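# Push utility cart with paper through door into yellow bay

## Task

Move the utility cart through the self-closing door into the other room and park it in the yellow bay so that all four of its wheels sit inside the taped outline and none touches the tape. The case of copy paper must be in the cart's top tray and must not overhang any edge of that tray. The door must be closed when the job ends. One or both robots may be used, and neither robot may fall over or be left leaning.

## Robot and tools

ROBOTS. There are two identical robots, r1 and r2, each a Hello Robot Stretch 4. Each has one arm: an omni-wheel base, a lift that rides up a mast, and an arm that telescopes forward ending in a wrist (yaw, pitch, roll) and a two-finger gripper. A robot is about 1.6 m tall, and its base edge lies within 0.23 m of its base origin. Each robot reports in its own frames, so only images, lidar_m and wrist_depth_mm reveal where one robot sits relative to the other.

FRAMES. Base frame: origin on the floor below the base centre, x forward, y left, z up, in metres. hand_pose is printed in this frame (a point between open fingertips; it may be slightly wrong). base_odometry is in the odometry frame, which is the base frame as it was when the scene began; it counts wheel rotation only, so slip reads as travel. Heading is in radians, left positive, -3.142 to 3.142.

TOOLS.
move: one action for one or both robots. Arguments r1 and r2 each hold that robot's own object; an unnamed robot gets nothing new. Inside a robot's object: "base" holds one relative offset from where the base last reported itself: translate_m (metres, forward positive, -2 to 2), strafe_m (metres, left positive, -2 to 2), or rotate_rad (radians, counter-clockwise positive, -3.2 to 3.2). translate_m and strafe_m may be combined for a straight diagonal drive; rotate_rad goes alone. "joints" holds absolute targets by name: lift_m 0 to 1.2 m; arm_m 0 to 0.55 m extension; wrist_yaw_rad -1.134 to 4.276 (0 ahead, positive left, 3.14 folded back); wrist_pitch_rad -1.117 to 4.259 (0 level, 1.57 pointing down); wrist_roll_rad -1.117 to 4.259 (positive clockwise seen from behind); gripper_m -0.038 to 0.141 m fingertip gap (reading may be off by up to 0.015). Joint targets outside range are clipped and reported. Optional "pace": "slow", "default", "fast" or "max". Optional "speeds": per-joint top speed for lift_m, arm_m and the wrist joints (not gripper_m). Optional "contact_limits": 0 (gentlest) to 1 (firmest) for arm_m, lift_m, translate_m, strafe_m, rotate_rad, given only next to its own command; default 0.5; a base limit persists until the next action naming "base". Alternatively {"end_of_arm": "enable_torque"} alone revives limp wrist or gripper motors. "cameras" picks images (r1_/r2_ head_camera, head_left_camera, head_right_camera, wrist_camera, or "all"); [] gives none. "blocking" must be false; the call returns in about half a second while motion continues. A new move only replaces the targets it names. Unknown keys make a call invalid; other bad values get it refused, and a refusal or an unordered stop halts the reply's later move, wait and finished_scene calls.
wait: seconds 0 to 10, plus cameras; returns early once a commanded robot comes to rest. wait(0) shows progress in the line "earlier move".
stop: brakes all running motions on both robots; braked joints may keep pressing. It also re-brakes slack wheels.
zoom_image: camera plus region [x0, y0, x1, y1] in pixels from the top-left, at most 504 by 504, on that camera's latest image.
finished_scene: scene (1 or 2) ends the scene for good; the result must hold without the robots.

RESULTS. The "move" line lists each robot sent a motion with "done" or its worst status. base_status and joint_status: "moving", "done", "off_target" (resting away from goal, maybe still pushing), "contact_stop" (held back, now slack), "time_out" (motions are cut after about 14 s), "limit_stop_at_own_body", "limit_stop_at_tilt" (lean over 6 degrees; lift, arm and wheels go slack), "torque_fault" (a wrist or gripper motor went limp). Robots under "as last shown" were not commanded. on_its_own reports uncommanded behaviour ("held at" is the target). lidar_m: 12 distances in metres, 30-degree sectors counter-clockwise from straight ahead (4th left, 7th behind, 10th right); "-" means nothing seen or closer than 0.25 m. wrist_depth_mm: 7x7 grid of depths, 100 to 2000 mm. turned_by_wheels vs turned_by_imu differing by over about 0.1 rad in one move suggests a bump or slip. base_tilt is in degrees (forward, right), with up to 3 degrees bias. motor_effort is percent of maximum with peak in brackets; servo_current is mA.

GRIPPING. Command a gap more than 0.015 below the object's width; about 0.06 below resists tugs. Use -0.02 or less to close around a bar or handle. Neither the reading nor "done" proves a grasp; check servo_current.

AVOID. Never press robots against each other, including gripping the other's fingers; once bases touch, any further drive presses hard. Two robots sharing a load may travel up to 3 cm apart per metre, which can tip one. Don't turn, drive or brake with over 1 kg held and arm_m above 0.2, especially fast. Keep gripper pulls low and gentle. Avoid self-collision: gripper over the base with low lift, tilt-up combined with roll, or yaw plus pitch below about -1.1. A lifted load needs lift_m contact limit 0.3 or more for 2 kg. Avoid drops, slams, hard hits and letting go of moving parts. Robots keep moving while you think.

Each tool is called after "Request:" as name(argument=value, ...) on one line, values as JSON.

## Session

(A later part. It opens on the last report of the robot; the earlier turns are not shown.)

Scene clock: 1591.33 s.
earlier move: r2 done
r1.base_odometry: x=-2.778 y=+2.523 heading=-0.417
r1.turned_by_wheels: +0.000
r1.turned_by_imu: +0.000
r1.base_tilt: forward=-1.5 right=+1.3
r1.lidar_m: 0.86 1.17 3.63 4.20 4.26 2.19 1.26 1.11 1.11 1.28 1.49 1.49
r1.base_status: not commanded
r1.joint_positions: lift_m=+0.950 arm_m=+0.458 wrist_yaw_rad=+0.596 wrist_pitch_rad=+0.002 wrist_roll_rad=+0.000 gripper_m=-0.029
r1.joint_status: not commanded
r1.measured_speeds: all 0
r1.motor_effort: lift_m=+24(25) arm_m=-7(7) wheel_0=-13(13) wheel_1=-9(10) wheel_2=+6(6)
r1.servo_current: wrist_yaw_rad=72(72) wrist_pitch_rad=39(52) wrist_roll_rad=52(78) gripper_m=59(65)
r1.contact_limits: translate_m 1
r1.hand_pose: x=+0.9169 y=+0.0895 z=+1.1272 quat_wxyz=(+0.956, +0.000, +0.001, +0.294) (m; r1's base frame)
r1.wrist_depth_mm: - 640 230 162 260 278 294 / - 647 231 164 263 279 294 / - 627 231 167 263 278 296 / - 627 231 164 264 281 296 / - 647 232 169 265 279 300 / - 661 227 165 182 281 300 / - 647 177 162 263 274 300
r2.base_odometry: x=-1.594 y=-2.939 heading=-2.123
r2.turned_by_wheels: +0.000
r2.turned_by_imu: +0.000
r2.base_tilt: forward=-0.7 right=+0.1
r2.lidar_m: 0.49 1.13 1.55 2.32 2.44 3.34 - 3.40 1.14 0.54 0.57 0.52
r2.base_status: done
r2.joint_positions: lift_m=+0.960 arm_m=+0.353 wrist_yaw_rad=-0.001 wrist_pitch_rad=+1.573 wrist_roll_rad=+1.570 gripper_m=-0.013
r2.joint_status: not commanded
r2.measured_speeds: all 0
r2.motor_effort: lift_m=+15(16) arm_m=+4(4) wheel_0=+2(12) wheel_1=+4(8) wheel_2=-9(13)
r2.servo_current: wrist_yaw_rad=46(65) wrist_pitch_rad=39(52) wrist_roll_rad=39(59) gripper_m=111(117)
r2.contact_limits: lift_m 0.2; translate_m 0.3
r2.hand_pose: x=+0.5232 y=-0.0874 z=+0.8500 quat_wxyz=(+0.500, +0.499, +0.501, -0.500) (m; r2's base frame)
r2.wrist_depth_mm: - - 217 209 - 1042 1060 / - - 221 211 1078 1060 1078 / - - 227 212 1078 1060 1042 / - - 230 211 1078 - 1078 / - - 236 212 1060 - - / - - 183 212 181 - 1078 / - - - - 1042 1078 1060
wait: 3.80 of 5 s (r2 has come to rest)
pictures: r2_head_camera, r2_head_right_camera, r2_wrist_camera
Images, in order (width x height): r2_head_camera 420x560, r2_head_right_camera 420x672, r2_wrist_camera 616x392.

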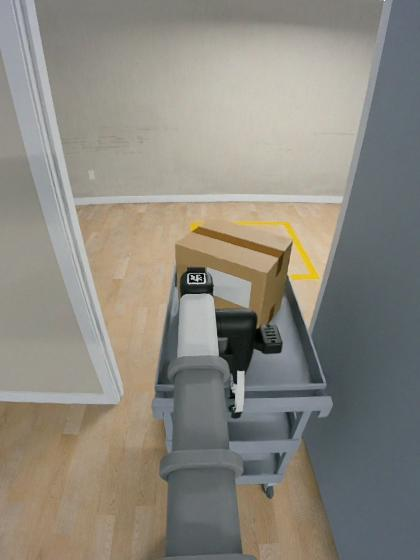

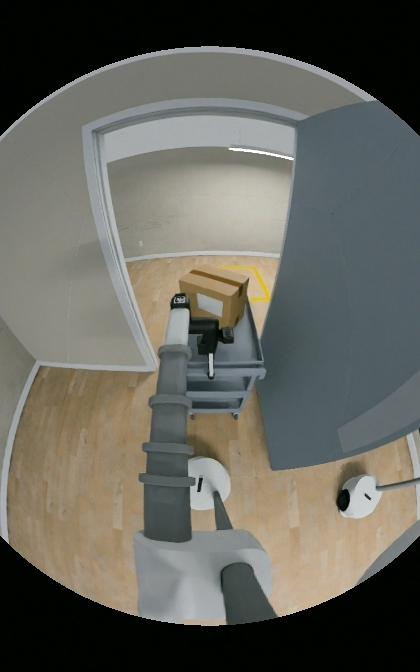

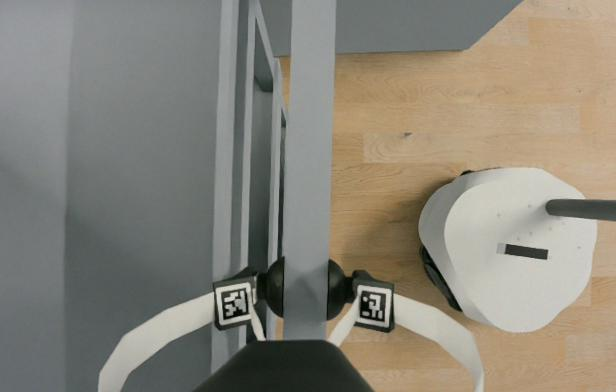

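Request:
move(blocking=false, r2={"base":{"translate_m":0.35,"strafe_m":0.02},"pace":"slow","contact_limits":{"translate_m":0.3}}, cameras=[])

Request:
wait(seconds=6, cameras=["r2_wrist_camera","r2_head_camera","r2_head_right_camera"])

Scene clock: 1598.13 s.
move: r2 moving
r1: as last shown
r1.lidar_m: 0.85 1.17 3.61 4.19 4.28 2.22 1.26 1.11 1.11 1.28 1.51 1.50
r1.motor_effort: lift_m=+25(25) arm_m=-7(7) wheel_0=-12(13) wheel_1=-9(9) wheel_2=+6(6)
r1.servo_current: wrist_yaw_rad=59(65) wrist_pitch_rad=39(46) wrist_roll_rad=39(72) gripper_m=59(59)
r1.contact_limits: translate_m 1
r1.wrist_depth_mm: - 647 229 162 260 279 294 / - 647 230 163 264 277 296 / - 621 231 167 264 279 294 / - 627 231 164 264 279 294 / - 654 232 168 263 281 298 / - 654 227 164 182 279 301 / - 661 176 163 264 274 301
r2.base_odometry: x=-1.600 y=-2.950 heading=-2.124
r2.turned_by_wheels: +0.000
r2.turned_by_imu: +0.000
r2.base_tilt: forward=-0.7 right=+0.1
r2.lidar_m: 0.47 1.15 1.52 2.30 2.44 3.37 - 3.44 1.15 0.53 0.57 0.51
r2.base_status: translate_m moving; strafe_m moving
r2.joint_positions: lift_m=+0.960 arm_m=+0.353 wrist_yaw_rad=-0.001 wrist_pitch_rad=+1.573 wrist_roll_rad=+1.570 gripper_m=-0.013
r2.joint_status: not commanded
r2.measured_speeds: translate_m=+0.048 strafe_m=+0.003 rotate_rad=-0.002 lift_m=+0.000 arm_m=+0.000 wrist_yaw_rad=+0.000 wrist_pitch_rad=+0.001 wrist_roll_rad=+0.000
r2.motor_effort: lift_m=+15(15) arm_m=+4(4) wheel_0=-1(7) wheel_1=+7(7) wheel_2=-14(14)
r2.servo_current: wrist_yaw_rad=39(52) wrist_pitch_rad=46(46) wrist_roll_rad=46(59) gripper_m=124(124)
r2.contact_limits: lift_m 0.2; translate_m 0.3
r2.hand_pose: x=+0.5232 y=-0.0874 z=+0.8500 quat_wxyz=(+0.500, +0.499, +0.501, -0.500) (m; r2's base frame)
r2.wrist_depth_mm: - - 236 210 - 1060 1060 / - - 243 210 1042 1078 1042 / - - 253 211 1078 1060 1060 / - - 217 211 1060 - 1060 / - - 222 211 1060 - - / - - 182 211 179 - 1078 / - - - - 1078 1078 1078
pictures: none
No camera images: "cameras" was empty.

Scene clock: 1602.43 s.
earlier move: r2 done
r1.base_odometry: x=-2.778 y=+2.523 heading=-0.417
r1.turned_by_wheels: +0.000
r1.turned_by_imu: +0.000
r1.base_tilt: forward=-1.5 right=+1.3
r1.lidar_m: 0.86 1.35 3.63 4.18 4.26 2.19 1.29 1.11 1.10 1.30 1.51 1.50
r1.base_status: not commanded
r1.joint_positions: lift_m=+0.950 arm_m=+0.458 wrist_yaw_rad=+0.596 wrist_pitch_rad=+0.002 wrist_roll_rad=+0.000 gripper_m=-0.029
r1.joint_status: not commanded
r1.measured_speeds: all 0
r1.motor_effort: lift_m=+24(25) arm_m=-7(7) wheel_0=-12(13) wheel_1=-9(10) wheel_2=+6(6)
r1.servo_current: wrist_yaw_rad=65(72) wrist_pitch_rad=46(52) wrist_roll_rad=33(72) gripper_m=59(65)
r1.contact_limits: translate_m 1
r1.hand_pose: x=+0.9169 y=+0.0895 z=+1.1272 quat_wxyz=(+0.956, +0.000, +0.001, +0.294) (m; r1's base frame)
r1.wrist_depth_mm: - - 229 163 259 279 294 / - - 230 164 263 278 294 / - - 232 167 263 278 294 / - - 230 164 264 279 296 / - - 232 169 264 279 300 / - - 227 165 182 281 300 / - - 176 163 263 274 300
r2.base_odometry: x=-1.760 y=-3.247 heading=-2.123
r2.turned_by_wheels: +0.000
r2.turned_by_imu: +0.000
r2.base_tilt: forward=-0.7 right=+0.0
r2.lidar_m: 0.50 0.81 1.02 2.30 2.41 3.36 - 3.44 0.56 0.54 0.56 0.53
r2.base_status: done
r2.joint_positions: lift_m=+0.960 arm_m=+0.353 wrist_yaw_rad=-0.001 wrist_pitch_rad=+1.573 wrist_roll_rad=+1.570 gripper_m=-0.013
r2.joint_status: not commanded
r2.measured_speeds: all 0
r2.motor_effort: lift_m=+15(16) arm_m=+4(4) wheel_0=+2(9) wheel_1=+3(8) wheel_2=-6(15)
r2.servo_current: wrist_yaw_rad=46(59) wrist_pitch_rad=39(52) wrist_roll_rad=39(65) gripper_m=117(124)
r2.contact_limits: lift_m 0.2; translate_m 0.3
r2.hand_pose: x=+0.5232 y=-0.0874 z=+0.8500 quat_wxyz=(+0.500, +0.499, +0.501, -0.500) (m; r2's base frame)
r2.wrist_depth_mm: - - 238 210 - - - / - - 248 211 1042 1078 1078 / - - 223 211 1078 1078 1078 / - - 229 212 1060 - 1078 / - - 234 211 1078 - - / - - 183 211 182 - 1078 / - - - - 1078 1078 1078
wait: 4.30 of 6 s (r2 has come to rest)
pictures: r2_head_camera, r2_head_right_camera, r2_wrist_camera
Images, in order (width x height): r2_head_camera 420x560, r2_head_right_camera 420x672, r2_wrist_camera 616x392.

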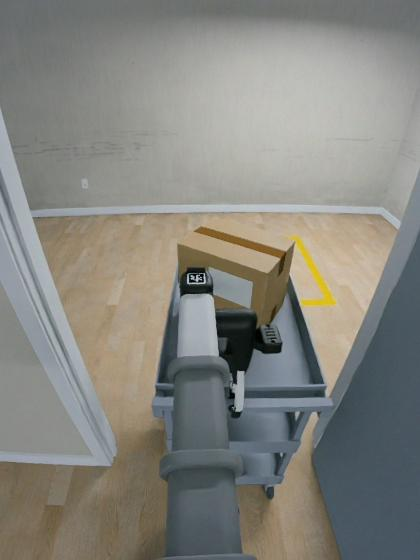

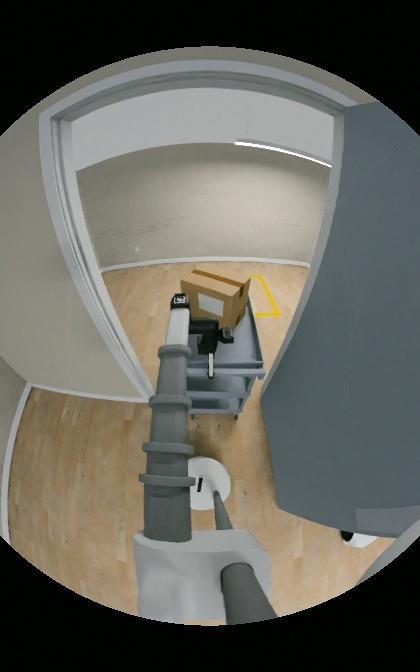

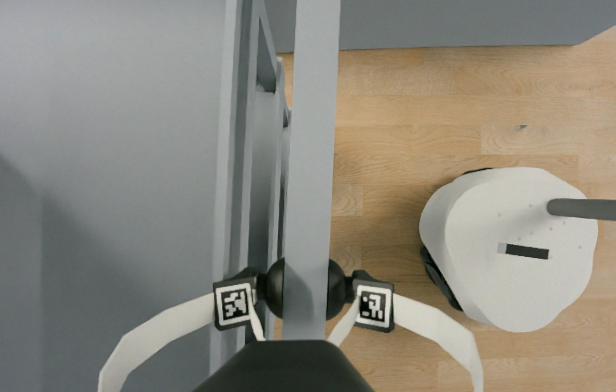

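Request:
move(blocking=false, r2={"base":{"translate_m":0.3,"strafe_m":0.015},"pace":"slow","contact_limits":{"translate_m":0.3}}, cameras=[])

Request:
wait(seconds=5, cameras=["r2_head_camera","r2_wrist_camera","r2_head_left_camera","r2_head_right_camera"])

Scene clock: 1626.03 s.
move: r2 moving
r1: as last shown
r1.lidar_m: 0.87 1.37 3.62 4.20 4.26 2.20 1.28 1.11 1.09 1.28 1.51 1.49
r1.motor_effort: lift_m=+25(25) arm_m=-7(7) wheel_0=-13(13) wheel_1=-9(9) wheel_2=+6(6)
r1.servo_current: wrist_yaw_rad=33(52) wrist_pitch_rad=39(46) wrist_roll_rad=46(52) gripper_m=59(72)
r1.contact_limits: translate_m 1
r1.wrist_depth_mm: - - 230 162 260 278 291 / - - 230 164 262 279 294 / - - 230 167 264 278 293 / - - 232 164 264 279 296 / - - 232 169 264 279 298 / - - 227 165 182 281 300 / - - 176 163 263 273 301
r2.base_odometry: x=-1.766 y=-3.258 heading=-2.123
r2.turned_by_wheels: +0.000
r2.turned_by_imu: +0.000
r2.base_tilt: forward=-0.7 right=+0.1
r2.lidar_m: 0.50 0.82 1.01 2.29 2.41 3.31 - 3.47 0.59 0.54 0.55 0.51
r2.base_status: translate_m moving; strafe_m moving
r2.joint_positions: lift_m=+0.960 arm_m=+0.353 wrist_yaw_rad=-0.001 wrist_pitch_rad=+1.573 wrist_roll_rad=+1.570 gripper_m=-0.013
r2.joint_status: not commanded
r2.measured_speeds: translate_m=+0.049 strafe_m=+0.003 rotate_rad=+0.003 lift_m=+0.000 arm_m=+0.000 wrist_yaw_rad=+0.000 wrist_pitch_rad=+0.000 wrist_roll_rad=+0.000
r2.motor_effort: lift_m=+15(15) arm_m=+4(4) wheel_0=+6(6) wheel_1=+7(7) wheel_2=-13(14)
r2.servo_current: wrist_yaw_rad=52(59) wrist_pitch_rad=46(46) wrist_roll_rad=39(52) gripper_m=117(117)
r2.contact_limits: lift_m 0.2; translate_m 0.3
r2.hand_pose: x=+0.5232 y=-0.0874 z=+0.8500 quat_wxyz=(+0.500, +0.499, +0.501, -0.500) (m; r2's base frame)
r2.wrist_depth_mm: - - 233 210 - - - / - - 239 211 1060 1042 1060 / - - 251 211 1042 1078 1078 / - - 220 211 1060 - 1078 / - - 228 211 1078 - - / - - 182 212 179 - 1078 / - - - - 1078 1060 1078
pictures: none
No camera images: "cameras" was empty.

Scene clock: 1629.83 s.
earlier move: r2 done
r1.base_odometry: x=-2.778 y=+2.523 heading=-0.417
r1.turned_by_wheels: +0.000
r1.turned_by_imu: +0.000
r1.base_tilt: forward=-1.5 right=+1.3
r1.lidar_m: 0.83 3.11 3.63 4.18 4.26 2.22 1.26 1.10 1.12 1.28 1.51 1.48
r1.base_status: not commanded
r1.joint_positions: lift_m=+0.950 arm_m=+0.458 wrist_yaw_rad=+0.596 wrist_pitch_rad=+0.002 wrist_roll_rad=+0.000 gripper_m=-0.029
r1.joint_status: not commanded
r1.measured_speeds: all 0
r1.motor_effort: lift_m=+25(25) arm_m=-7(7) wheel_0=-12(13) wheel_1=-9(10) wheel_2=+6(6)
r1.servo_current: wrist_yaw_rad=72(72) wrist_pitch_rad=33(52) wrist_roll_rad=39(72) gripper_m=52(72)
r1.contact_limits: translate_m 1
r1.hand_pose: x=+0.9169 y=+0.0895 z=+1.1272 quat_wxyz=(+0.956, +0.000, +0.001, +0.294) (m; r1's base frame)
r1.wrist_depth_mm: - - 230 162 259 278 293 / - - 230 164 262 279 294 / - - 230 167 263 279 294 / - - 231 164 265 279 294 / - - 232 169 265 281 300 / - - 225 165 182 282 301 / - - 176 163 263 273 300
r2.base_odometry: x=-1.905 y=-3.510 heading=-2.123
r2.turned_by_wheels: +0.000
r2.turned_by_imu: +0.000
r2.base_tilt: forward=-0.7 right=+0.1
r2.lidar_m: 0.51 0.61 0.59 1.66 2.37 3.27 - 0.83 0.59 0.54 0.57 0.53
r2.base_status: done
r2.joint_positions: lift_m=+0.960 arm_m=+0.353 wrist_yaw_rad=-0.001 wrist_pitch_rad=+1.573 wrist_roll_rad=+1.570 gripper_m=-0.013
r2.joint_status: not commanded
r2.measured_speeds: all 0
r2.motor_effort: lift_m=+15(16) arm_m=+4(5) wheel_0=+2(8) wheel_1=+5(7) wheel_2=-6(14)
r2.servo_current: wrist_yaw_rad=46(72) wrist_pitch_rad=46(52) wrist_roll_rad=39(65) gripper_m=117(124)
r2.contact_limits: lift_m 0.2; translate_m 0.3
r2.hand_pose: x=+0.5232 y=-0.0874 z=+0.8500 quat_wxyz=(+0.500, +0.499, +0.501, -0.500) (m; r2's base frame)
r2.wrist_depth_mm: - - 236 211 - - - / - - 243 211 1078 1078 1060 / - - 221 211 1060 1060 1060 / - - 229 212 1060 - - / - - 233 211 1060 - - / - - 186 212 181 - 1060 / - - - - 1078 1078 1078
wait: 3.80 of 5 s (r2 has come to rest)
pictures: r2_head_camera, r2_head_left_camera, r2_head_right_camera, r2_wrist_camera
Images, in order (width x height): r2_head_camera 420x560, r2_head_left_camera 420x672, r2_head_right_camera 420x672, r2_wrist_camera 616x392.

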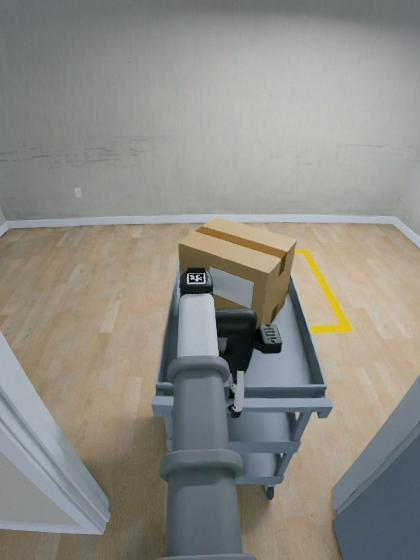

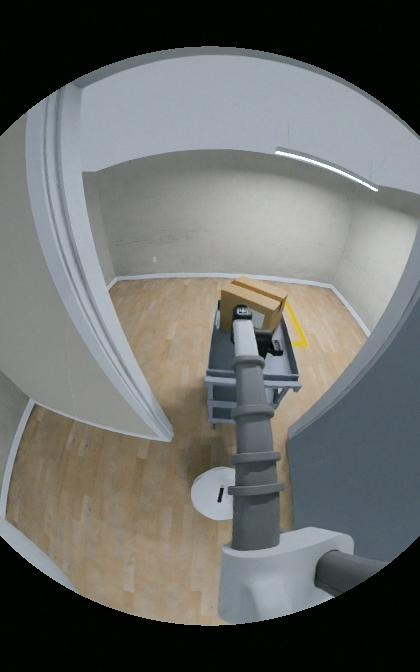

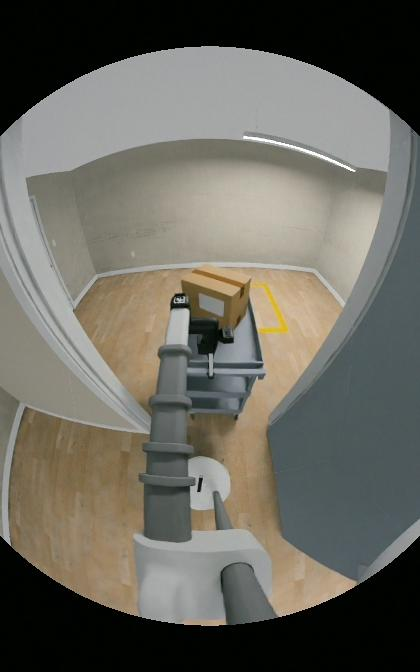

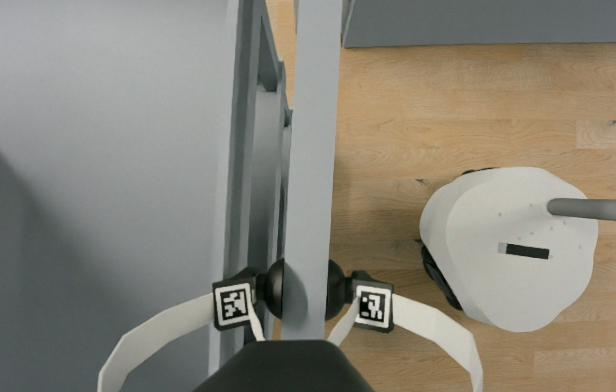

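Request:
move(blocking=false, r2={"base":{"translate_m":0.25,"strafe_m":0.025},"pace":"slow","contact_limits":{"translate_m":0.3}}, cameras=[])

Request:
wait(seconds=5, cameras=["r2_head_camera","r2_wrist_camera","r2_head_left_camera","r2_head_right_camera"])

Request:
zoom_image(camera="r2_head_right_camera", region=[60, 220, 360, 500])

Request:
zoom_image(camera="r2_head_left_camera", region=[60, 220, 360, 500])

Scene clock: 1648.10 s.
move: r2 moving
r1: as last shown
r1.lidar_m: 0.86 3.07 3.64 4.16 4.27 2.21 1.28 1.09 1.09 1.30 1.52 1.48
r1.motor_effort: lift_m=+24(25) arm_m=-7(7) wheel_0=-13(13) wheel_1=-9(9) wheel_2=+6(6)
r1.servo_current: wrist_yaw_rad=39(59) wrist_pitch_rad=39(46) wrist_roll_rad=46(59) gripper_m=52(59)
r1.contact_limits: translate_m 1
r1.wrist_depth_mm: - - 229 162 259 278 294 / - - 229 164 263 279 294 / - - 231 167 263 278 294 / - - 232 164 264 279 296 / - - 231 169 264 281 297 / - - 226 165 183 279 300 / - - 176 163 263 274 303
r2.base_odometry: x=-1.910 y=-3.522 heading=-2.124
r2.turned_by_wheels: +0.000
r2.turned_by_imu: +0.000
r2.base_tilt: forward=-0.7 right=+0.1
r2.lidar_m: 0.49 0.60 0.58 1.60 2.41 3.31 - 0.85 0.58 0.55 0.59 0.51
r2.base_status: translate_m moving; strafe_m moving
r2.joint_positions: lift_m=+0.960 arm_m=+0.353 wrist_yaw_rad=-0.001 wrist_pitch_rad=+1.573 wrist_roll_rad=+1.570 gripper_m=-0.013
r2.joint_status: not commanded
r2.measured_speeds: translate_m=+0.049 strafe_m=+0.005 rotate_rad=+0.002 lift_m=+0.000 arm_m=+0.000 wrist_yaw_rad=+0.000 wrist_pitch_rad=+0.000 wrist_roll_rad=+0.000
r2.motor_effort: lift_m=+15(15) arm_m=+4(4) wheel_0=+5(7) wheel_1=+5(7) wheel_2=-14(14)
r2.servo_current: wrist_yaw_rad=59(59) wrist_pitch_rad=39(39) wrist_roll_rad=52(59) gripper_m=111(117)
r2.contact_limits: lift_m 0.2; translate_m 0.3
r2.hand_pose: x=+0.5232 y=-0.0874 z=+0.8500 quat_wxyz=(+0.500, +0.499, +0.501, -0.500) (m; r2's base frame)
r2.wrist_depth_mm: - - 222 210 - - - / - - 231 210 1060 1060 1078 / - - 211 211 1078 1078 1060 / - - 218 211 1060 - 1060 / - - 224 211 1060 - - / - - 181 212 179 - 1060 / - - - - 1078 1098 1060
pictures: none
No camera images: "cameras" was empty.

Scene clock: 1651.40 s.
earlier move: r2 done
r1.base_odometry: x=-2.778 y=+2.523 heading=-0.417
r1.turned_by_wheels: +0.000
r1.turned_by_imu: +0.000
r1.base_tilt: forward=-1.5 right=+1.3
r1.lidar_m: 0.84 3.13 3.62 4.16 4.28 2.21 1.27 1.09 1.11 1.28 1.51 1.45
r1.base_status: not commanded
r1.joint_positions: lift_m=+0.950 arm_m=+0.458 wrist_yaw_rad=+0.596 wrist_pitch_rad=+0.002 wrist_roll_rad=+0.000 gripper_m=-0.029
r1.joint_status: not commanded
r1.measured_speeds: all 0
r1.motor_effort: lift_m=+25(25) arm_m=-7(7) wheel_0=-12(13) wheel_1=-9(9) wheel_2=+6(6)
r1.servo_current: wrist_yaw_rad=52(65) wrist_pitch_rad=33(52) wrist_roll_rad=52(65) gripper_m=59(65)
r1.contact_limits: translate_m 1
r1.hand_pose: x=+0.9169 y=+0.0895 z=+1.1272 quat_wxyz=(+0.956, +0.000, +0.001, +0.294) (m; r1's base frame)
r1.wrist_depth_mm: - - 229 162 260 279 293 / - - 230 164 264 279 294 / - - 231 167 263 279 294 / - - 231 164 264 279 296 / - - 230 169 264 282 300 / - - 227 165 182 283 301 / - - 176 163 263 274 301
r2.base_odometry: x=-2.015 y=-3.736 heading=-2.123
r2.turned_by_wheels: +0.000
r2.turned_by_imu: +0.000
r2.base_tilt: forward=-0.6 right=+0.1
r2.lidar_m: 0.50 3.21 0.41 0.70 2.35 3.27 - 0.86 0.59 0.55 0.61 0.53
r2.base_status: done
r2.joint_positions: lift_m=+0.960 arm_m=+0.353 wrist_yaw_rad=-0.001 wrist_pitch_rad=+1.573 wrist_roll_rad=+1.570 gripper_m=-0.013
r2.joint_status: not commanded
r2.measured_speeds: all 0
r2.motor_effort: lift_m=+15(16) arm_m=+4(4) wheel_0=+1(9) wheel_1=+4(7) wheel_2=-7(14)
r2.servo_current: wrist_yaw_rad=52(59) wrist_pitch_rad=46(46) wrist_roll_rad=46(59) gripper_m=117(124)
r2.contact_limits: lift_m 0.2; translate_m 0.3
r2.hand_pose: x=+0.5232 y=-0.0874 z=+0.8500 quat_wxyz=(+0.500, +0.499, +0.501, -0.500) (m; r2's base frame)
r2.wrist_depth_mm: - - 216 211 1042 1042 1060 / - - 229 211 1060 1078 1060 / - - 214 211 1078 1078 1060 / - - 222 211 1060 - - / - - 234 212 1078 - - / - - 186 212 181 - 1078 / - - 217 - 1060 1078 1060
wait: 3.30 of 5 s (r2 has come to rest)
pictures: r2_head_camera, r2_head_left_camera, r2_head_right_camera, r2_wrist_camera
Images, in order (width x height): r2_head_camera 420x560, r2_head_left_camera 420x672, r2_head_right_camera 420x672, r2_wrist_camera 616x392.

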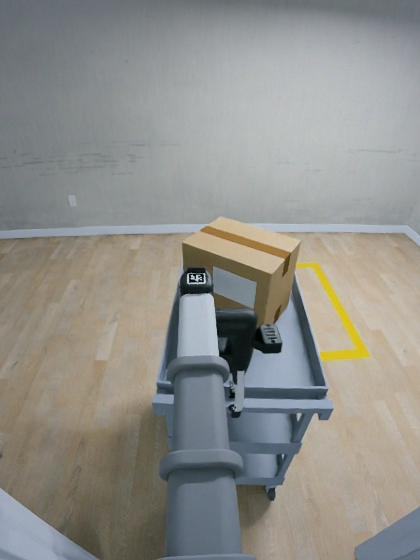

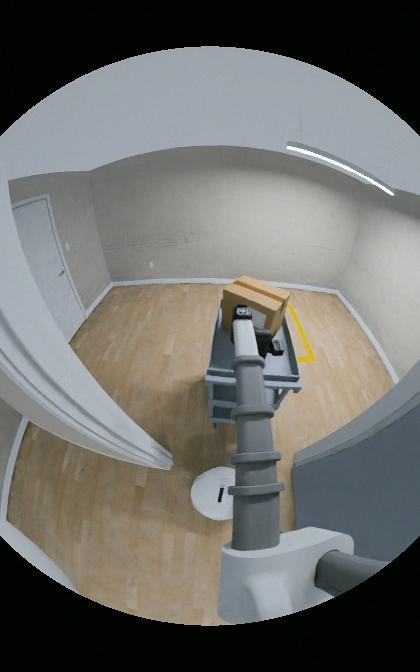

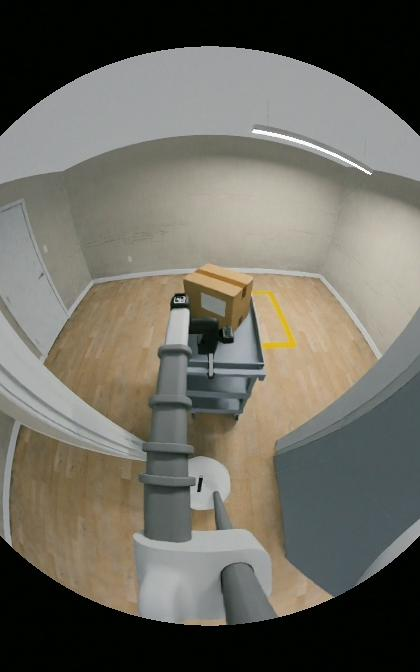

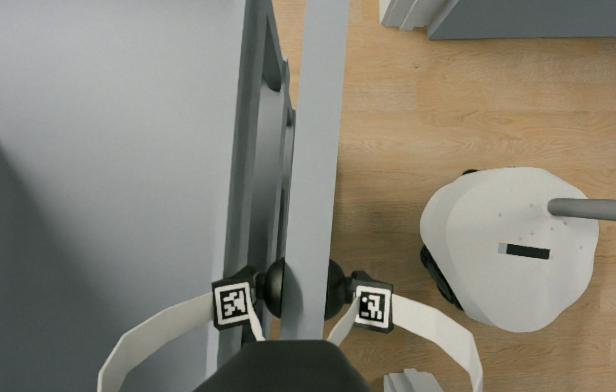

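Scaled by 1.680 from the camera's 420x672 image, which has a finer 600x960 frame.

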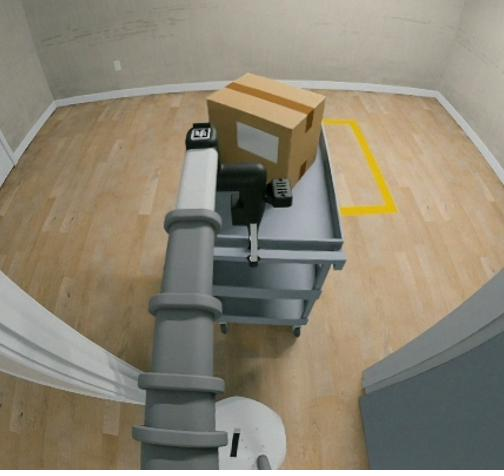

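Scaled by 1.680 from the camera's 420x672 image, which has a finer 600x960 frame.

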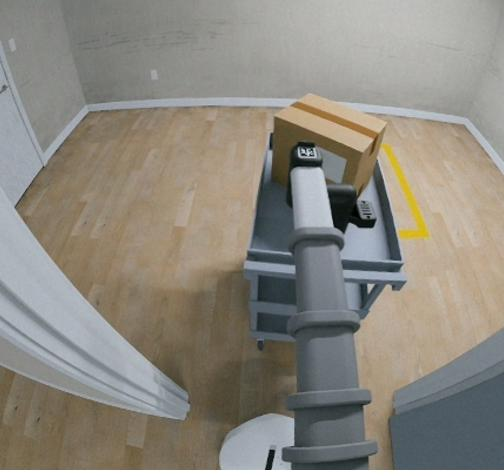

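Request:
move(blocking=false, r2={"joints":{"gripper_m":0.1}}, cameras=[])

Request:
wait(seconds=2, cameras=[])

Request:
move(blocking=false, r2={"joints":{"lift_m":1.19}}, cameras=[])

Request:
wait(seconds=3, cameras=[])

Request:
move(blocking=false, r2={"joints":{"wrist_pitch_rad":0.75,"wrist_roll_rad":0}}, cameras=[])

Request:
wait(seconds=3, cameras=["r2_wrist_camera","r2_head_camera"])

Scene clock: 1676.50 s.
move: r2 moving
r1: as last shown
r1.lidar_m: 0.84 3.12 3.61 4.19 4.26 2.21 1.28 1.10 1.11 1.30 1.48 1.50
r1.motor_effort: lift_m=+24(25) arm_m=-7(7) wheel_0=-13(13) wheel_1=-9(9) wheel_2=+6(6)
r1.servo_current: wrist_yaw_rad=46(72) wrist_pitch_rad=39(46) wrist_roll_rad=59(59) gripper_m=52(65)
r1.contact_limits: translate_m 1
r1.wrist_depth_mm: - - 230 162 260 277 293 / - - 231 163 262 278 294 / - - 231 167 264 279 293 / - - 231 164 263 278 294 / - - 231 169 264 279 298 / - - 228 165 182 282 298 / - - 176 163 263 273 300
r2.base_odometry: x=-2.015 y=-3.736 heading=-2.123
r2.turned_by_wheels: +0.000
r2.turned_by_imu: +0.001
r2.base_tilt: forward=-0.7 right=+0.0
r2.lidar_m: 0.50 3.21 0.42 0.69 2.38 3.25 - 0.88 0.61 0.56 0.61 0.52
r2.base_status: not commanded
r2.joint_positions: lift_m=+0.960 arm_m=+0.353 wrist_yaw_rad=-0.001 wrist_pitch_rad=+1.573 wrist_roll_rad=+1.570 gripper_m=+0.009
r2.joint_status: gripper_m moving
r2.measured_speeds: all 0
r2.motor_effort: lift_m=+15(16) arm_m=+4(4) wheel_0=+0(0) wheel_1=+5(5) wheel_2=-7(7)
r2.servo_current: wrist_yaw_rad=39(52) wrist_pitch_rad=46(46) wrist_roll_rad=46(65) gripper_m=72(104)
r2.contact_limits: lift_m 0.2; translate_m 0.3
r2.hand_pose: x=+0.5232 y=-0.0874 z=+0.8500 quat_wxyz=(+0.500, +0.499, +0.501, -0.500) (m; r2's base frame)
r2.wrist_depth_mm: - - 247 212 1060 1060 1060 / - - 226 212 1060 1078 1060 / - - 213 213 1060 1078 1078 / - - 223 213 1078 - - / - - 230 213 1060 - - / - - 187 213 185 - 1060 / - - - - 1078 1078 1078
pictures: none
No camera images: "cameras" was empty.

Scene clock: 1677.90 s.
earlier move: r2 done
r1.base_odometry: x=-2.778 y=+2.523 heading=-0.417
r1.turned_by_wheels: +0.000
r1.turned_by_imu: +0.000
r1.base_tilt: forward=-1.5 right=+1.3
r1.lidar_m: 0.86 3.10 3.61 4.19 4.27 2.22 1.28 1.10 1.10 1.28 1.49 1.49
r1.base_status: not commanded
r1.joint_positions: lift_m=+0.950 arm_m=+0.458 wrist_yaw_rad=+0.596 wrist_pitch_rad=+0.002 wrist_roll_rad=+0.000 gripper_m=-0.029
r1.joint_status: not commanded
r1.measured_speeds: all 0
r1.motor_effort: lift_m=+24(25) arm_m=-7(7) wheel_0=-12(13) wheel_1=-9(9) wheel_2=+6(6)
r1.servo_current: wrist_yaw_rad=52(72) wrist_pitch_rad=39(52) wrist_roll_rad=46(78) gripper_m=59(65)
r1.contact_limits: translate_m 1
r1.hand_pose: x=+0.9169 y=+0.0895 z=+1.1272 quat_wxyz=(+0.956, +0.000, +0.001, +0.294) (m; r1's base frame)
r1.wrist_depth_mm: - - 230 162 260 279 293 / - - 229 163 263 278 294 / - - 231 167 263 278 296 / - - 231 164 265 279 296 / - - 230 169 264 281 298 / - - 227 165 183 282 301 / - - 176 163 263 274 303
r2.base_odometry: x=-2.015 y=-3.736 heading=-2.123
r2.turned_by_wheels: +0.000
r2.turned_by_imu: +0.000
r2.base_tilt: forward=-0.6 right=+0.1
r2.lidar_m: 0.55 3.19 0.40 0.69 2.36 3.22 - 0.86 0.61 0.57 0.60 0.55
r2.base_status: not commanded
r2.joint_positions: lift_m=+0.960 arm_m=+0.353 wrist_yaw_rad=-0.001 wrist_pitch_rad=+1.572 wrist_roll_rad=+1.570 gripper_m=+0.100
r2.joint_status: all done
r2.measured_speeds: translate_m=+0.000 strafe_m=+0.000 rotate_rad=+0.000 lift_m=+0.000 arm_m=+0.000 wrist_yaw_rad=+0.000 wrist_pitch_rad=-0.005 wrist_roll_rad=+0.000
r2.motor_effort: lift_m=+15(16) arm_m=+4(4) wheel_0=+1(1) wheel_1=+4(5) wheel_2=-6(7)
r2.servo_current: wrist_yaw_rad=52(59) wrist_pitch_rad=46(46) wrist_roll_rad=33(65) gripper_m=52(124)
r2.contact_limits: lift_m 0.2; translate_m 0.3
r2.hand_pose: x=+0.5233 y=-0.0874 z=+0.8500 quat_wxyz=(+0.500, +0.500, +0.500, -0.500) (m; r2's base frame)
r2.wrist_depth_mm: - - 231 1042 1060 1060 1060 / - - 222 1060 1078 1078 1060 / - - 223 1060 1060 1078 1060 / - - 212 1060 1078 - 831 / - 220 212 1078 1060 - - / - 213 200 1078 193 - - / - 138 213 - 1060 1078 1060
wait: 1.40 of 2 s (r2 has come to rest)
pictures: none
No camera images: "cameras" was empty.

Scene clock: 1678.40 s.
move: r2 moving
r1: as last shown
r1.lidar_m: 0.86 3.09 3.62 4.19 4.26 2.21 1.28 1.11 1.11 1.30 1.50 1.48
r1.motor_effort: lift_m=+25(25) arm_m=-7(7) wheel_0=-12(13) wheel_1=-9(9) wheel_2=+6(6)
r1.servo_current: wrist_yaw_rad=46(72) wrist_pitch_rad=39(46) wrist_roll_rad=46(65) gripper_m=59(65)
r1.contact_limits: translate_m 1
r1.wrist_depth_mm: - - 229 162 259 278 293 / - - 230 164 264 278 294 / - - 230 167 264 278 296 / - - 231 164 265 279 296 / - - 232 169 266 281 298 / - - 227 165 182 281 300 / - - 176 163 263 273 303
r2.base_odometry: x=-2.015 y=-3.736 heading=-2.123
r2.turned_by_wheels: +0.000
r2.turned_by_imu: +0.000
r2.base_tilt: forward=-0.7 right=+0.1
r2.lidar_m: 0.55 3.20 0.41 0.68 2.37 3.25 - 0.85 0.60 0.58 0.60 0.57
r2.base_status: not commanded
r2.joint_positions: lift_m=+0.998 arm_m=+0.353 wrist_yaw_rad=-0.001 wrist_pitch_rad=+1.572 wrist_roll_rad=+1.570 gripper_m=+0.100
r2.joint_status: lift_m moving
r2.measured_speeds: translate_m=+0.000 strafe_m=+0.000 rotate_rad=+0.000 lift_m=+0.146 arm_m=+0.000 wrist_yaw_rad=+0.000 wrist_pitch_rad=+0.000 wrist_roll_rad=+0.000
r2.motor_effort: lift_m=+24(24) arm_m=+4(4) wheel_0=+0(1) wheel_1=+5(5) wheel_2=-6(6)
r2.servo_current: wrist_yaw_rad=46(59) wrist_pitch_rad=33(46) wrist_roll_rad=46(52) gripper_m=46(52)
r2.contact_limits: translate_m 0.3
r2.hand_pose: x=+0.5234 y=-0.0874 z=+0.8875 quat_wxyz=(+0.500, +0.500, +0.500, -0.500) (m; r2's base frame)
r2.wrist_depth_mm: - - 279 1098 1098 - - / - - 260 1098 1098 1098 1098 / - - 248 1078 1078 1078 1078 / - - 243 1098 1078 - 1098 / - - 243 1118 1098 - - / - - 195 1118 195 - 1098 / - - 268 - 1098 1078 1098
pictures: none
No camera images: "cameras" was empty.

Scene clock: 1679.93 s.
earlier move: r2 done
r1.base_odometry: x=-2.778 y=+2.523 heading=-0.417
r1.turned_by_wheels: +0.000
r1.turned_by_imu: +0.000
r1.base_tilt: forward=-1.5 right=+1.3
r1.lidar_m: 0.85 3.10 3.64 4.19 4.26 2.20 1.27 1.09 1.11 1.27 1.48 1.49
r1.base_status: not commanded
r1.joint_positions: lift_m=+0.950 arm_m=+0.458 wrist_yaw_rad=+0.596 wrist_pitch_rad=+0.002 wrist_roll_rad=+0.000 gripper_m=-0.029
r1.joint_status: not commanded
r1.measured_speeds: all 0
r1.motor_effort: lift_m=+24(25) arm_m=-7(7) wheel_0=-13(13) wheel_1=-9(9) wheel_2=+6(6)
r1.servo_current: wrist_yaw_rad=52(72) wrist_pitch_rad=46(52) wrist_roll_rad=33(65) gripper_m=59(65)
r1.contact_limits: translate_m 1
r1.hand_pose: x=+0.9169 y=+0.0895 z=+1.1272 quat_wxyz=(+0.956, +0.000, +0.001, +0.294) (m; r1's base frame)
r1.wrist_depth_mm: - - 230 162 259 278 293 / - - 230 163 262 279 293 / - - 230 167 263 279 294 / - - 231 164 263 279 293 / - - 231 169 265 279 298 / - - 227 165 182 281 301 / - - 176 163 263 273 300
r2.base_odometry: x=-2.015 y=-3.736 heading=-2.123
r2.turned_by_wheels: +0.000
r2.turned_by_imu: +0.000
r2.base_tilt: forward=-0.6 right=+0.1
r2.lidar_m: 0.54 3.22 0.41 0.67 2.33 3.23 - 0.87 0.60 0.54 0.60 0.54
r2.base_status: not commanded
r2.joint_positions: lift_m=+1.190 arm_m=+0.353 wrist_yaw_rad=-0.001 wrist_pitch_rad=+1.572 wrist_roll_rad=+1.570 gripper_m=+0.100
r2.joint_status: all done
r2.measured_speeds: all 0
r2.motor_effort: lift_m=+21(25) arm_m=+4(5) wheel_0=+1(1) wheel_1=+4(5) wheel_2=-5(6)
r2.servo_current: wrist_yaw_rad=39(59) wrist_pitch_rad=33(46) wrist_roll_rad=46(59) gripper_m=52(59)
r2.contact_limits: translate_m 0.3
r2.hand_pose: x=+0.5234 y=-0.0874 z=+1.0795 quat_wxyz=(+0.500, +0.500, +0.500, -0.500) (m; r2's base frame)
r2.wrist_depth_mm: 469 488 500 1308 1281 - - / - - - 1281 1308 1281 1281 / 433 - - 1281 1281 1281 1281 / 459 - - 1255 1281 - 1255 / 508 - 439 1308 1255 - 1281 / - - 188 1281 195 1281 1308 / 480 455 469 - - 1281 1281
wait: 1.53 of 3 s (r2 has come to rest)
pictures: none
No camera images: "cameras" was empty.

Scene clock: 1680.43 s.
move: r2 moving
r1: as last shown
r1.lidar_m: 0.84 3.09 3.61 4.18 4.26 2.22 1.29 1.10 1.12 1.27 1.51 1.48
r1.motor_effort: lift_m=+25(25) arm_m=-7(7) wheel_0=-13(13) wheel_1=-9(9) wheel_2=+6(6)
r1.servo_current: wrist_yaw_rad=52(65) wrist_pitch_rad=33(46) wrist_roll_rad=65(65) gripper_m=52(59)
r1.contact_limits: translate_m 1
r1.wrist_depth_mm: - - 229 162 260 278 293 / - - 231 163 263 278 296 / - - 231 167 263 279 294 / - - 230 164 263 281 294 / - - 232 169 264 279 300 / - - 228 165 183 282 301 / - - 177 163 264 274 301
r2.base_odometry: x=-2.015 y=-3.736 heading=-2.123
r2.turned_by_wheels: +0.000
r2.turned_by_imu: +0.000
r2.base_tilt: forward=-0.7 right=+0.0
r2.lidar_m: 0.53 3.20 0.41 0.70 2.35 3.26 - 0.83 0.61 0.56 0.61 0.55
r2.base_status: not commanded
r2.joint_positions: lift_m=+1.190 arm_m=+0.353 wrist_yaw_rad=-0.001 wrist_pitch_rad=+0.998 wrist_roll_rad=+0.981 gripper_m=+0.100
r2.joint_status: wrist_pitch_rad moving; wrist_roll_rad moving
r2.measured_speeds: translate_m=+0.000 strafe_m=+0.000 rotate_rad=+0.000 lift_m=+0.000 arm_m=+0.000 wrist_yaw_rad=+0.000 wrist_pitch_rad=-1.765 wrist_roll_rad=-1.820
r2.motor_effort: lift_m=+21(21) arm_m=+4(4) wheel_0=+0(1) wheel_1=+5(5) wheel_2=-6(6)
r2.servo_current: wrist_yaw_rad=39(52) wrist_pitch_rad=130(130) wrist_roll_rad=72(104) gripper_m=52(59)
r2.contact_limits: translate_m 0.3
r2.hand_pose: x=+0.6802 y=-0.0876 z=+1.1256 quat_wxyz=(+0.775, +0.414, +0.422, -0.226) (m; r2's base frame)
r2.wrist_depth_mm: - 430 375 603 1464 1308 1205 / 492 407 357 442 530 1229 1160 / 459 392 407 488 - - 424 / 449 449 530 585 - - 389 / - 1863 627 - - 469 1060 / - 1808 190 - 185 402 1042 / 1983 1618 1499 - - 1098 1025
pictures: none
No camera images: "cameras" was empty.

Scene clock: 1681.43 s.
earlier move: r2 done
r1.base_odometry: x=-2.778 y=+2.523 heading=-0.417
r1.turned_by_wheels: +0.000
r1.turned_by_imu: +0.000
r1.base_tilt: forward=-1.5 right=+1.3
r1.lidar_m: 0.84 3.08 3.62 4.20 4.27 2.20 1.27 1.10 1.11 1.29 1.49 1.48
r1.base_status: not commanded
r1.joint_positions: lift_m=+0.950 arm_m=+0.458 wrist_yaw_rad=+0.596 wrist_pitch_rad=+0.002 wrist_roll_rad=+0.000 gripper_m=-0.029
r1.joint_status: not commanded
r1.measured_speeds: all 0
r1.motor_effort: lift_m=+25(25) arm_m=-7(7) wheel_0=-13(13) wheel_1=-9(9) wheel_2=+6(6)
r1.servo_current: wrist_yaw_rad=39(72) wrist_pitch_rad=39(52) wrist_roll_rad=46(65) gripper_m=52(65)
r1.contact_limits: translate_m 1
r1.hand_pose: x=+0.9169 y=+0.0895 z=+1.1272 quat_wxyz=(+0.956, +0.000, +0.001, +0.294) (m; r1's base frame)
r1.wrist_depth_mm: - - 230 162 260 278 294 / - - 230 164 262 279 293 / - - 232 167 263 281 294 / - - 231 165 264 279 294 / - - 233 169 265 279 298 / - - 227 164 182 281 300 / - - 176 163 263 273 301
r2.base_odometry: x=-2.015 y=-3.736 heading=-2.123
r2.turned_by_wheels: +0.000
r2.turned_by_imu: +0.000
r2.base_tilt: forward=-0.7 right=+0.1
r2.lidar_m: 0.54 3.22 0.41 0.64 2.37 3.25 - 0.85 0.61 0.56 0.64 0.55
r2.base_status: not commanded
r2.joint_positions: lift_m=+1.190 arm_m=+0.353 wrist_yaw_rad=-0.001 wrist_pitch_rad=+0.757 wrist_roll_rad=+0.002 gripper_m=+0.100
r2.joint_status: all done
r2.measured_speeds: all 0
r2.motor_effort: lift_m=+21(21) arm_m=+4(4) wheel_0=+0(1) wheel_1=+4(5) wheel_2=-6(6)
r2.servo_current: wrist_yaw_rad=59(59) wrist_pitch_rad=52(130) wrist_roll_rad=39(104) gripper_m=59(59)
r2.contact_limits: translate_m 0.3
r2.hand_pose: x=+0.7335 y=-0.0876 z=+1.1699 quat_wxyz=(+0.929, +0.001, +0.369, -0.001) (m; r2's base frame)
r2.wrist_depth_mm: - - - - - - - / - - - 603 - - - / - - - 477 469 462 - / 1983 1921 1808 433 402 496 1808 / 1708 1661 676 508 375 634 1576 / 1499 1499 191 549 195 559 1397 / 1336 1308 525 - - - 1255
wait: 1.00 of 3 s (r2 has come to rest)
pictures: r2_head_camera, r2_wrist_camera
Images, in order (width x height): r2_head_camera 420x560, r2_wrist_camera 616x392.

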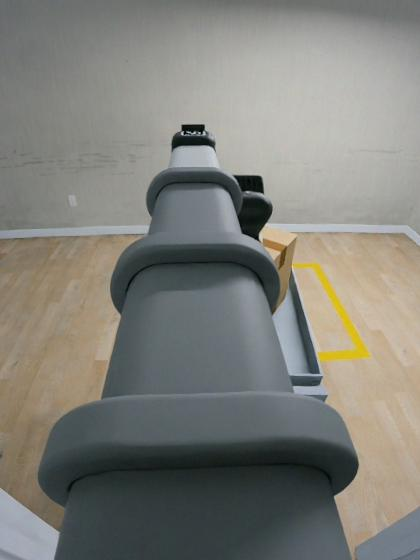

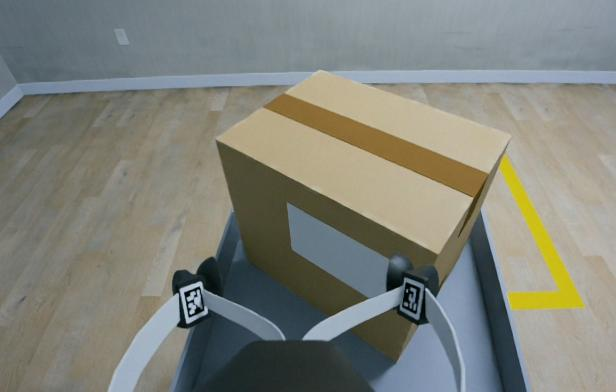

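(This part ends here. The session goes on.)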